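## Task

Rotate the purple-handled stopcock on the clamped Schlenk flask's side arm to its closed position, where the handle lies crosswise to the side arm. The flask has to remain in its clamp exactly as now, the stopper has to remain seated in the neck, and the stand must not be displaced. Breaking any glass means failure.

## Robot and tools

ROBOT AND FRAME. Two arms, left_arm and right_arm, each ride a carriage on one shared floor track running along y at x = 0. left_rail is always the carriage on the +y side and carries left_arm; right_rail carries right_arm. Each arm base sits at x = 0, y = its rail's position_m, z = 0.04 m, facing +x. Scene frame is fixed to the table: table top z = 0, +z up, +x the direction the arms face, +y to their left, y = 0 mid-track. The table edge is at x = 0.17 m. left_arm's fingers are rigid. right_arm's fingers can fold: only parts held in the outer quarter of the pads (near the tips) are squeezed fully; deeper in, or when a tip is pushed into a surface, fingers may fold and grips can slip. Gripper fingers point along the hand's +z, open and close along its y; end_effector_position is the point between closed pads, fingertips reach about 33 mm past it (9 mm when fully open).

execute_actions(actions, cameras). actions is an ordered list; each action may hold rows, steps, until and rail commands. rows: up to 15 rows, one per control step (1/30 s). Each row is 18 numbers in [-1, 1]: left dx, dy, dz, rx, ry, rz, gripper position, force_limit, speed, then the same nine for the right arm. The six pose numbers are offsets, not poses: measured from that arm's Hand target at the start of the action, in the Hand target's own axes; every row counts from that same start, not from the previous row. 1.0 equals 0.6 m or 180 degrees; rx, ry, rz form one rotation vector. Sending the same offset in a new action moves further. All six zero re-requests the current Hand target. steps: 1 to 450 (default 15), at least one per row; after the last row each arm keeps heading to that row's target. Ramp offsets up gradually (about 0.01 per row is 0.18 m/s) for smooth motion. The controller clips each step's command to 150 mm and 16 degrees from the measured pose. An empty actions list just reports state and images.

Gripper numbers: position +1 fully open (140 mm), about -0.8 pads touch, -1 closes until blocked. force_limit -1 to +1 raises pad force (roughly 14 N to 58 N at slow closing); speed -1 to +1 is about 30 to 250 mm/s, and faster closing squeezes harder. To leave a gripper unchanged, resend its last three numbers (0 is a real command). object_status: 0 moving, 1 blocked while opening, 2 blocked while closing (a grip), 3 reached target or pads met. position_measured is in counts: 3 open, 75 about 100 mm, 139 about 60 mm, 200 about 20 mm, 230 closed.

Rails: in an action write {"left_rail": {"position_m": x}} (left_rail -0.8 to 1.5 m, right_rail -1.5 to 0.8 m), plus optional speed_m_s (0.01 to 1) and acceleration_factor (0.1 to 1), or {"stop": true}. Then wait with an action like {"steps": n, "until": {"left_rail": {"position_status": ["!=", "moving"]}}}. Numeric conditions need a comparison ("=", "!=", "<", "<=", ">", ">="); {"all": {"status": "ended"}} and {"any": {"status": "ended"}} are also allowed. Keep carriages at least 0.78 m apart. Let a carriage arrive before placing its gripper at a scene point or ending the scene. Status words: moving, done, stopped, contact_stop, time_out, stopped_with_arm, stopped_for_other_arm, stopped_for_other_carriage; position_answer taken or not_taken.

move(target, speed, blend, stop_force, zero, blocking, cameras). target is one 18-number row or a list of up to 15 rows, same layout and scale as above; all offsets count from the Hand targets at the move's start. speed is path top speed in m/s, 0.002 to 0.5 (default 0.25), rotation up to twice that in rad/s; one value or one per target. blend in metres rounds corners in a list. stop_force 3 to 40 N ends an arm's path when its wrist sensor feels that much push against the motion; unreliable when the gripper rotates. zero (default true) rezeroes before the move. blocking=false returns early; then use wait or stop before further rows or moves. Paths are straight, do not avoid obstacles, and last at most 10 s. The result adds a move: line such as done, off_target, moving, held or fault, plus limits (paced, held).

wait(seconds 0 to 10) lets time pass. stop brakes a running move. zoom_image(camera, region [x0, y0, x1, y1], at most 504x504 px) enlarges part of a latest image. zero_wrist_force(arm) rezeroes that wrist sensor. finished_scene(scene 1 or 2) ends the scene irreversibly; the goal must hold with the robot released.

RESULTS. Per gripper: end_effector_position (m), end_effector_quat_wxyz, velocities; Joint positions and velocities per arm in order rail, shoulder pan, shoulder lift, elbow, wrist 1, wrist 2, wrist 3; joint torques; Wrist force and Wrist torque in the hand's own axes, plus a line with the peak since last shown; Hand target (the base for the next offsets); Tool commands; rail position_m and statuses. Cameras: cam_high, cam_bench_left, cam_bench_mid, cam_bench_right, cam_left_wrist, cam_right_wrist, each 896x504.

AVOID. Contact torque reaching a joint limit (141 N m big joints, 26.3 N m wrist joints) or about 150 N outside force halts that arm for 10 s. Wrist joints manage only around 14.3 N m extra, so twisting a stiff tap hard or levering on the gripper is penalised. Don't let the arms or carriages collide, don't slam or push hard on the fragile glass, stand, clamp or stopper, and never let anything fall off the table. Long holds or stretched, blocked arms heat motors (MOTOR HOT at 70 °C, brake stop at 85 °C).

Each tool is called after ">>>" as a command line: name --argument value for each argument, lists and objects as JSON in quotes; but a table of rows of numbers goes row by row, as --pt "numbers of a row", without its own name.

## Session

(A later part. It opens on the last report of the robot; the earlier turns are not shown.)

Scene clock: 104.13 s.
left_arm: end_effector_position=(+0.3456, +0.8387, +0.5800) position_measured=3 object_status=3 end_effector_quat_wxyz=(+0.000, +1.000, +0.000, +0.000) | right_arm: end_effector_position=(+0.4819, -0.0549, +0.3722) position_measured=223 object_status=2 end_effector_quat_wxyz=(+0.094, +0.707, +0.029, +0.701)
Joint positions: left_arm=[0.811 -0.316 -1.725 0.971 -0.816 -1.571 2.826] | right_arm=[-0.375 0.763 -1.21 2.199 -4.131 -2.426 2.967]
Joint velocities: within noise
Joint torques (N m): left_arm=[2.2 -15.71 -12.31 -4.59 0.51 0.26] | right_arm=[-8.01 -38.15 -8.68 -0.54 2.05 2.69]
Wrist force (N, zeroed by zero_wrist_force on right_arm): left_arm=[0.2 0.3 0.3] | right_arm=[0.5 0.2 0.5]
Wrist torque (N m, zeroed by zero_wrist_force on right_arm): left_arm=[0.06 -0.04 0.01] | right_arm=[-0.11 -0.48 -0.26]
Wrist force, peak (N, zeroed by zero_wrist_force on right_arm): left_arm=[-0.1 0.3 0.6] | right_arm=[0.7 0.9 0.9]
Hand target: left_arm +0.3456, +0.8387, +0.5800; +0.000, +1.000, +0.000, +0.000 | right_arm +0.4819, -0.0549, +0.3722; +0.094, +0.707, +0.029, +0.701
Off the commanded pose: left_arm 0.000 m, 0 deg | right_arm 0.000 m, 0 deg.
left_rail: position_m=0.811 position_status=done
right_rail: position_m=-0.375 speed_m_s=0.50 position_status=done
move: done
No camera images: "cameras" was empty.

>>> move --target '[0,0,0,0,0,0,1,1,1, 0.0002,0.0007,0,0,0,0.0556,-1,-1,-1]' --speed 0.1

>>> zoom_image --camera "cam_right_wrist" --region '[400, 190, 540, 330]'

>>> zoom_image --camera "cam_bench_mid" --region '[400, 255, 480, 335]'

>>> zoom_image --camera "cam_bench_right" --region '[540, 200, 700, 290]'

Scene clock: 106.43 s.
left_arm: end_effector_position=(+0.3456, +0.8387, +0.5800) position_measured=3 object_status=3 end_effector_quat_wxyz=(+0.000, +1.000, +0.000, +0.000) | right_arm: end_effector_position=(+0.4818, -0.0553, +0.3724) position_measured=223 object_status=2 end_effector_quat_wxyz=(+0.033, +0.706, -0.033, +0.706)
Joint positions: left_arm=[0.811 -0.316 -1.725 0.971 -0.816 -1.571 2.826] | right_arm=[-0.375 0.762 -1.211 2.2 -4.131 -2.425 3.142]
Joint velocities: within noise
Joint torques (N m): left_arm=[2.13 -15.33 -12.43 -4.57 0.58 0.28] | right_arm=[-7.63 -37.84 -8.86 -0.81 2.03 2.64]
Wrist force (N, zeroed by zero_wrist_force on right_arm): left_arm=[-0.1 0.1 0.5] | right_arm=[-0.4 0.2 0.2]
Wrist torque (N m, zeroed by zero_wrist_force on right_arm): left_arm=[0.03 0.02 0.00] | right_arm=[-0.07 -0.40 -0.28]
Wrist force, peak (N, zeroed by zero_wrist_force on right_arm): left_arm=[-0.3 0.0 0.6] | right_arm=[0.7 0.6 0.5]
Hand target: left_arm +0.3456, +0.8387, +0.5800; +0.000, +1.000, +0.000, +0.000 | right_arm +0.4819, -0.0553, +0.3724; +0.033, +0.706, -0.033, +0.706
Off the commanded pose: left_arm 0.000 m, 0 deg | right_arm 0.000 m, 0 deg.
left_rail: position_m=0.811 position_status=done
right_rail: position_m=-0.375 speed_m_s=0.50 position_status=done
move: done
camera_calibration:
cam_left_wrist: T_world_to_cam=[[-0.0265537, -0.998538, -0.0470786, 0.890111], [-0.954745, 0.0113766, 0.297207, 0.163565], [-0.296236, 0.0528401, -0.953652, 0.754037], [0, 0, 0, 1]] pos_world=[0.403172, 0.847106, 0.712381]
cam_right_wrist: T_world_to_cam=[[-0.101728, -0.994317, -0.0313704, 0.0176672], [-0.308922, 0.0615493, -0.949094, 0.517901], [0.945631, -0.0868586, -0.313428, -0.198997], [0, 0, 0, 1]] pos_world=[0.349967, -0.0315943, 0.42972]

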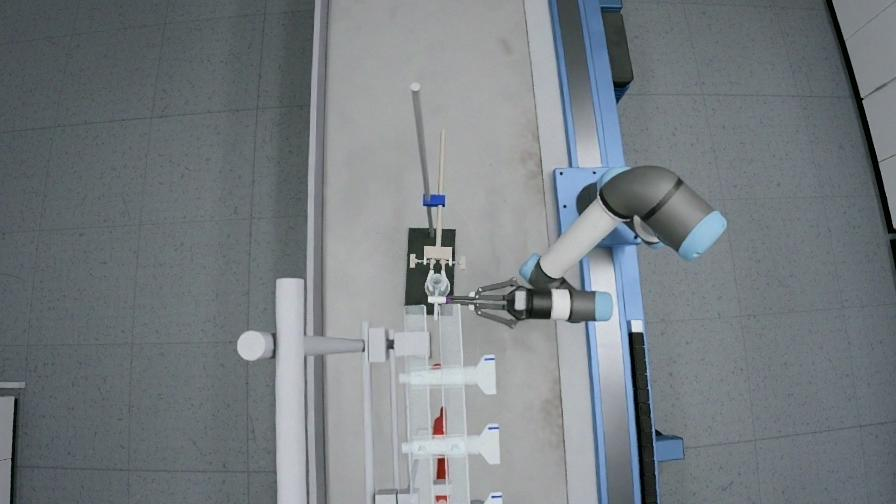

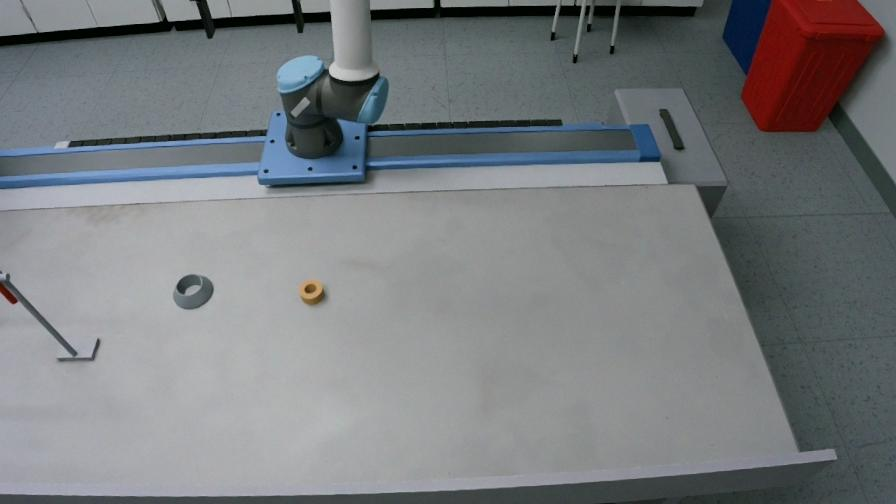

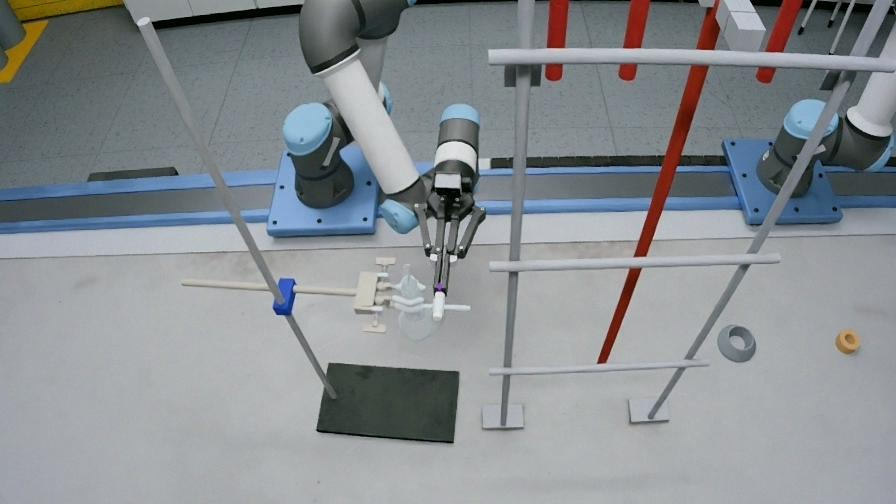

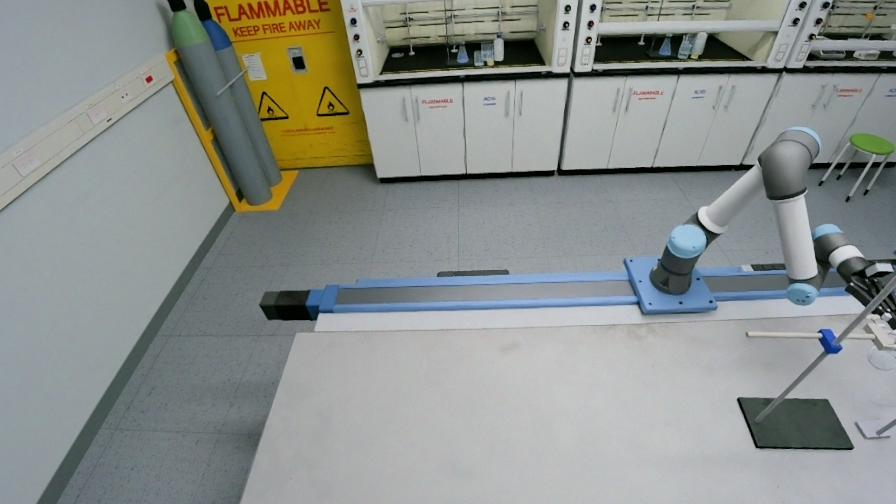

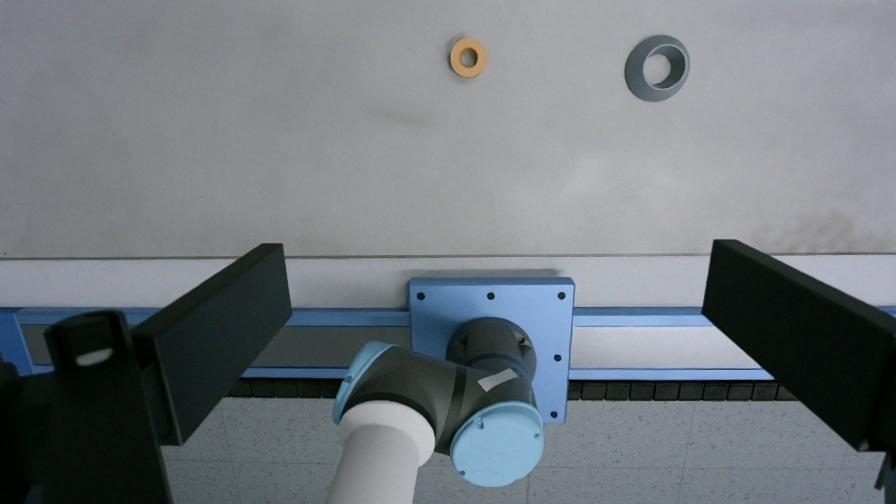

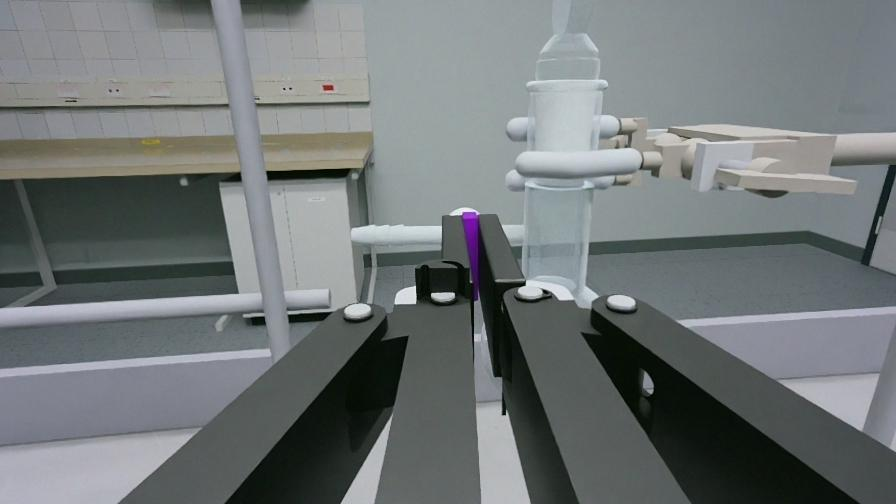

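Scaled by 3.600.

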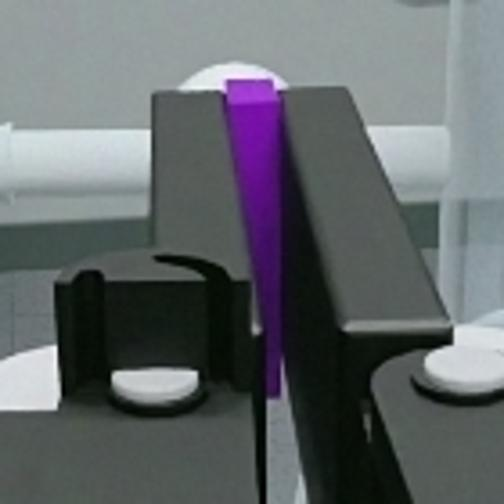

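Scaled by 6.300.

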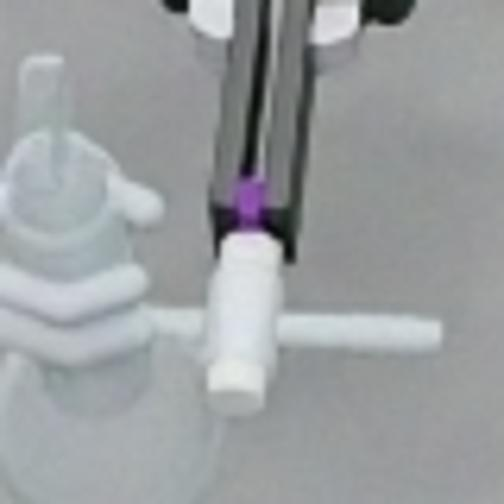

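Scaled by 3.150.

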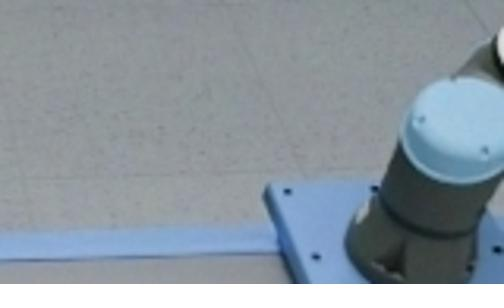

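>>> execute_actions --actions '[{"rows": [[0,0,0,0,0,0,1,1,1, 0,0,0,0,0,0,-0.443,-1,-1]], "steps": 45}]' --cameras '["cam_right_wrist"]'

>>> zoom_image --camera "cam_right_wrist" --region '[380, 170, 560, 310]'

Scene clock: 110.13 s.
left_arm: end_effector_position=(+0.3456, +0.8387, +0.5800) position_measured=3 object_status=3 end_effector_quat_wxyz=(+0.000, +1.000, +0.000, +0.000) | right_arm: end_effector_position=(+0.4819, -0.0553, +0.3724) position_measured=185 object_status=3 end_effector_quat_wxyz=(+0.033, +0.706, -0.033, +0.706)
Joint positions: left_arm=[0.811 -0.316 -1.725 0.971 -0.816 -1.571 2.826] | right_arm=[-0.375 0.762 -1.211 2.2 -4.13 -2.425 3.142]
Joint velocities: within noise
Joint torques (N m): left_arm=[2.69 -15.53 -12.3 -4.51 0.61 0.25] | right_arm=[-7.76 -34.47 -14.2 -0.71 0.02 1.59]
Wrist force (N, zeroed by zero_wrist_force on right_arm): left_arm=[0.3 0.1 0.5] | right_arm=[0.9 -0.8 -0.5]
Wrist torque (N m, zeroed by zero_wrist_force on right_arm): left_arm=[0.02 -0.07 0.00] | right_arm=[-0.08 -0.33 -0.14]
Wrist force, peak (N, zeroed by zero_wrist_force on right_arm): left_arm=[-0.1 0.4 0.6] | right_arm=[1.4 -1.1 -0.6]
Hand target: left_arm +0.3456, +0.8387, +0.5800; +0.000, +1.000, +0.000, +0.000 | right_arm +0.4819, -0.0553, +0.3724; +0.033, +0.706, -0.033, +0.706
Off the commanded pose: left_arm 0.000 m, 0 deg | right_arm 0.000 m, 0 deg.
left_rail: position_m=0.811 position_status=done
right_rail: position_m=-0.375 speed_m_s=0.50 position_status=done
camera_calibration:
cam_right_wrist: T_world_to_cam=[[-0.101728, -0.99431, -0.0315931, 0.0177492], [-0.308918, 0.0617614, -0.949081, 0.517911], [0.945633, -0.0867885, -0.313443, -0.198988], [0, 0, 0, 1]] pos_world=[0.349967, -0.0316086, 0.429729]
Images, in order (width x height): cam_right_wrist 896x504.

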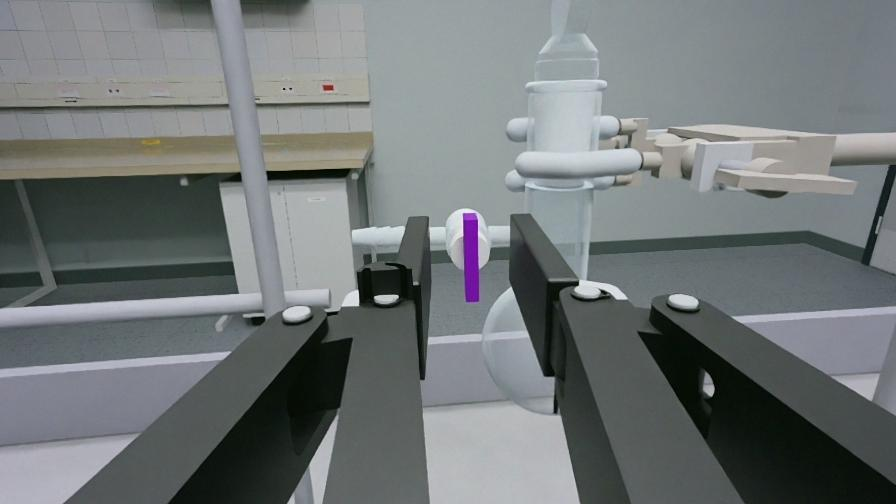

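Scaled by 2.800.

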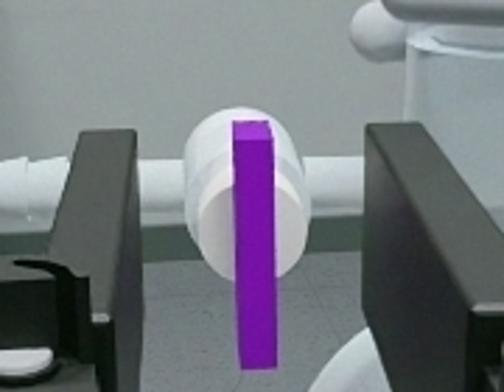

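>>> move --target '[0,0,0,0,0,0,1,1,1, 0,0,-0.2,0,0,0,-0.443,-1,-1]' --speed 0.12

>>> zoom_image --camera "cam_bench_mid" --region '[340, 230, 500, 350]'

>>> zoom_image --camera "cam_right_wrist" --region '[380, 100, 620, 310]'

>>> zoom_image --camera "cam_high" --region '[390, 225, 510, 345]'

Scene clock: 113.33 s.
left_arm: end_effector_position=(+0.3456, +0.8387, +0.5800) position_measured=3 object_status=3 end_effector_quat_wxyz=(+0.000, +1.000, +0.000, +0.000) | right_arm: end_effector_position=(+0.3624, -0.0442, +0.3724) position_measured=185 object_status=3 end_effector_quat_wxyz=(+0.033, +0.706, -0.033, +0.706)
Joint positions: left_arm=[0.811 -0.316 -1.725 0.971 -0.816 -1.571 2.826] | right_arm=[-0.375 1.05 -1.255 2.273 -4.16 -2.713 3.142]
Joint velocities: within noise
Joint torques (N m): left_arm=[2.4 -15.89 -12.3 -4.5 0.54 0.19] | right_arm=[9.64 -20.77 -18.1 -2.11 -1.21 -0.21]
Wrist force (N, zeroed by zero_wrist_force on right_arm): left_arm=[0.1 0.0 0.4] | right_arm=[1.0 -0.9 0.0]
Wrist torque (N m, zeroed by zero_wrist_force on right_arm): left_arm=[0.00 -0.01 0.00] | right_arm=[-0.09 -0.36 -0.15]
Wrist force, peak (N, zeroed by zero_wrist_force on right_arm): left_arm=[0.0 0.2 0.6] | right_arm=[1.5 -1.3 -0.4]
Hand target: left_arm +0.3456, +0.8387, +0.5800; +0.000, +1.000, +0.000, +0.000 | right_arm +0.3624, -0.0442, +0.3724; +0.033, +0.706, -0.033, +0.706
Off the commanded pose: left_arm 0.000 m, 0 deg | right_arm 0.000 m, 0 deg.
left_rail: position_m=0.811 position_status=done
right_rail: position_m=-0.375 speed_m_s=0.50 position_status=done
move: done
camera_calibration:
cam_left_wrist: T_world_to_cam=[[-0.0265537, -0.998538, -0.0470786, 0.890111], [-0.954745, 0.0113766, 0.297207, 0.163565], [-0.296237, 0.05284, -0.953652, 0.754037], [0, 0, 0, 1]] pos_world=[0.403172, 0.847106, 0.712381]
cam_right_wrist: T_world_to_cam=[[-0.101718, -0.99431, -0.0316473, 0.0165897], [-0.308922, 0.0618103, -0.949077, 0.480342], [0.945632, -0.0867614, -0.313452, -0.0850828], [0, 0, 0, 1]] pos_world=[0.230533, -0.0205767, 0.429737]

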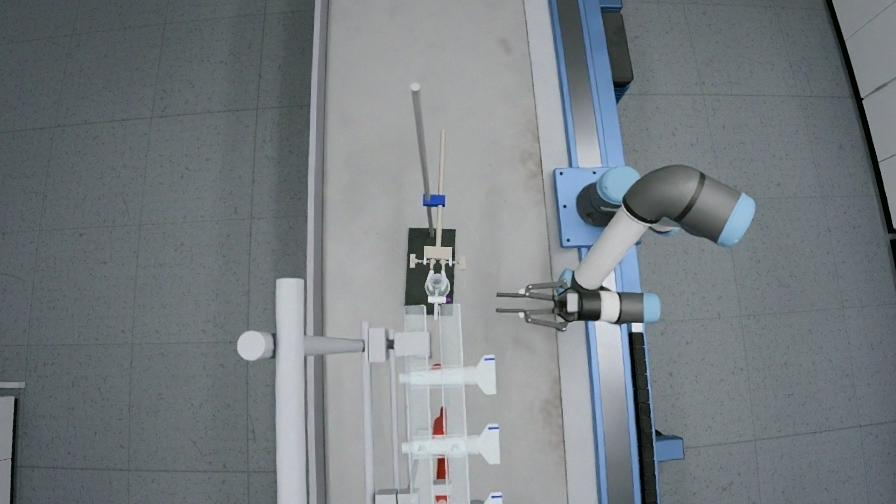

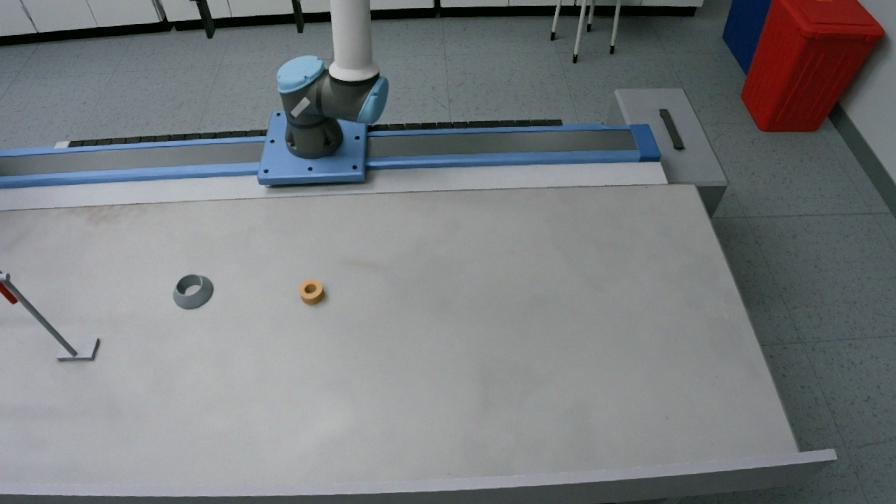

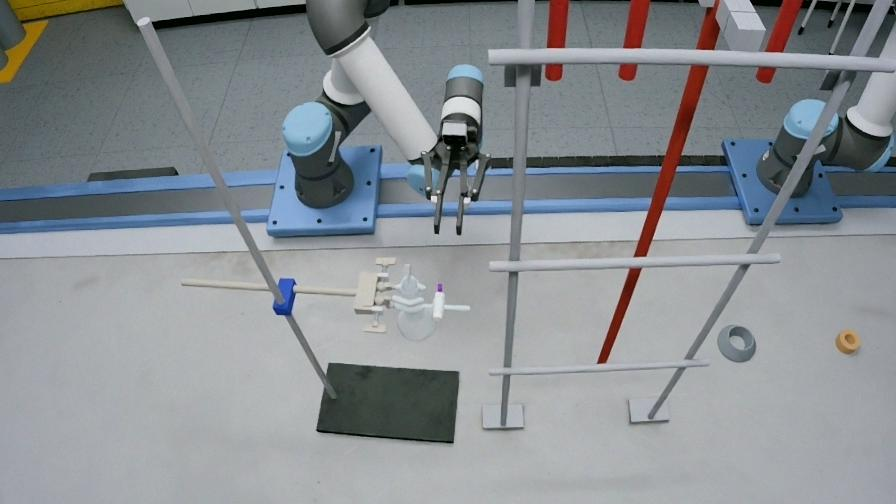

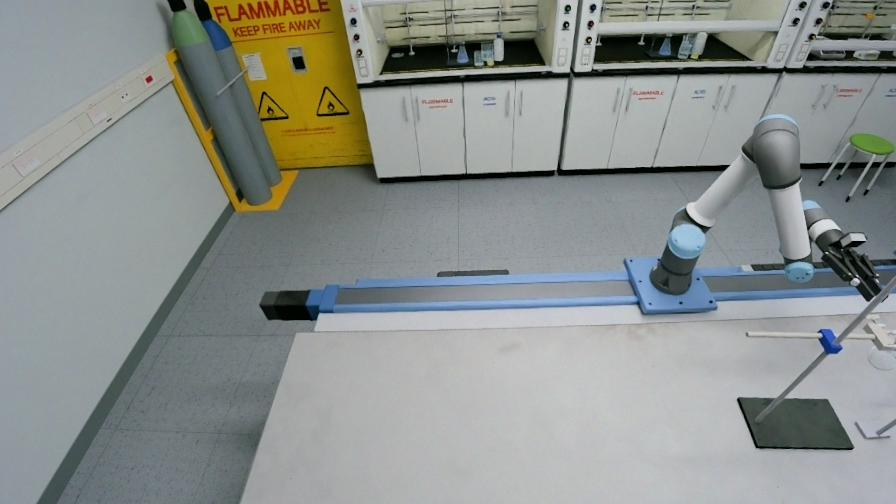

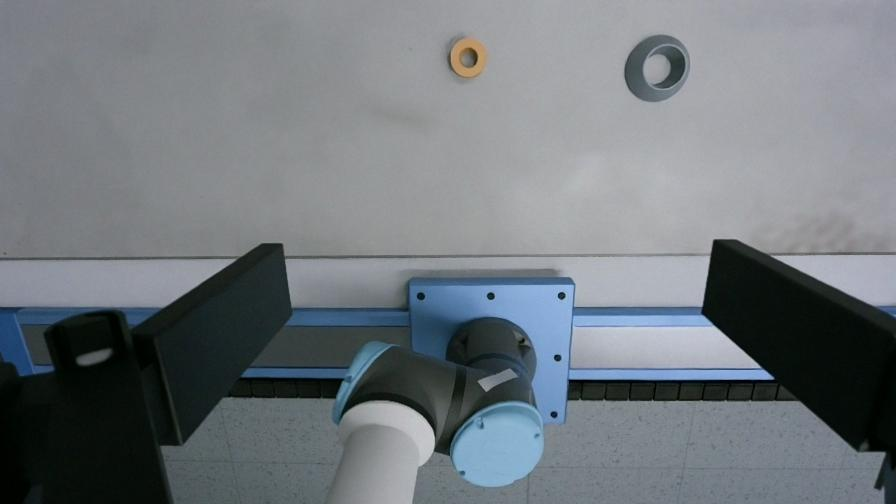

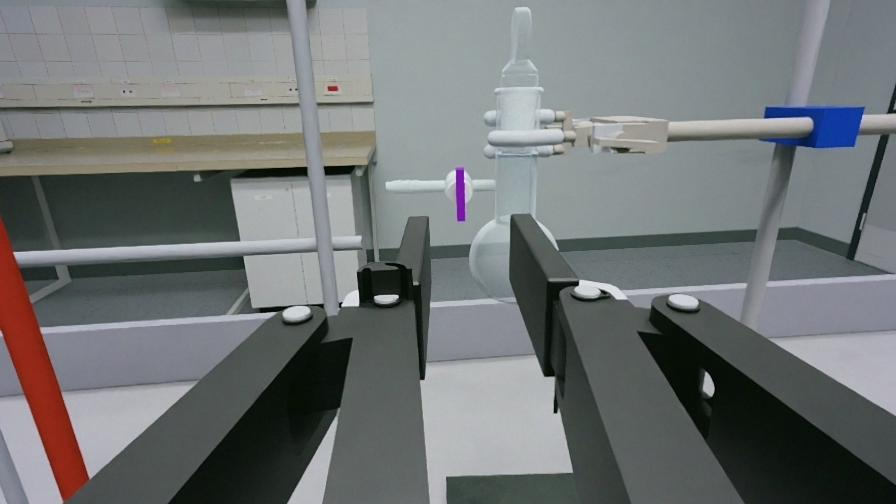

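Scaled by 3.150.

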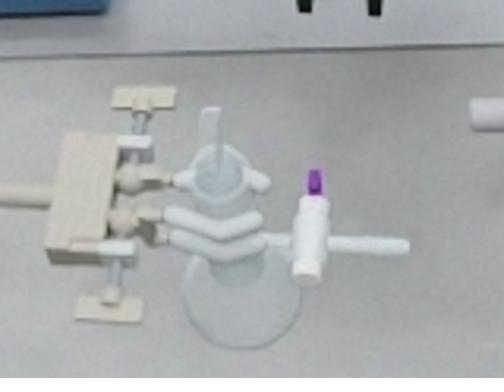

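Scaled by 2.100.

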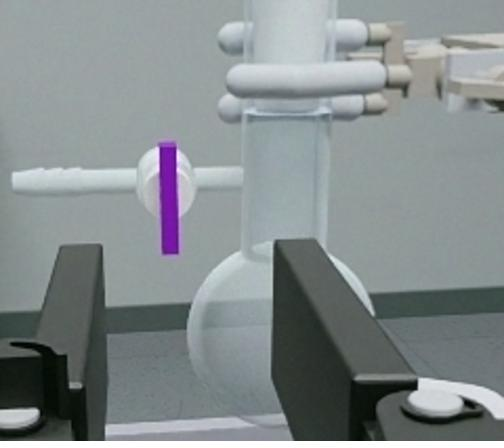

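Scaled by 4.200.

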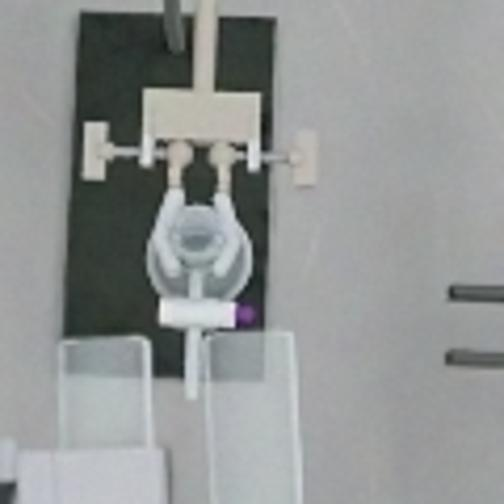

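>>> finished_scene --scene 1

The scene is finished: the task was done.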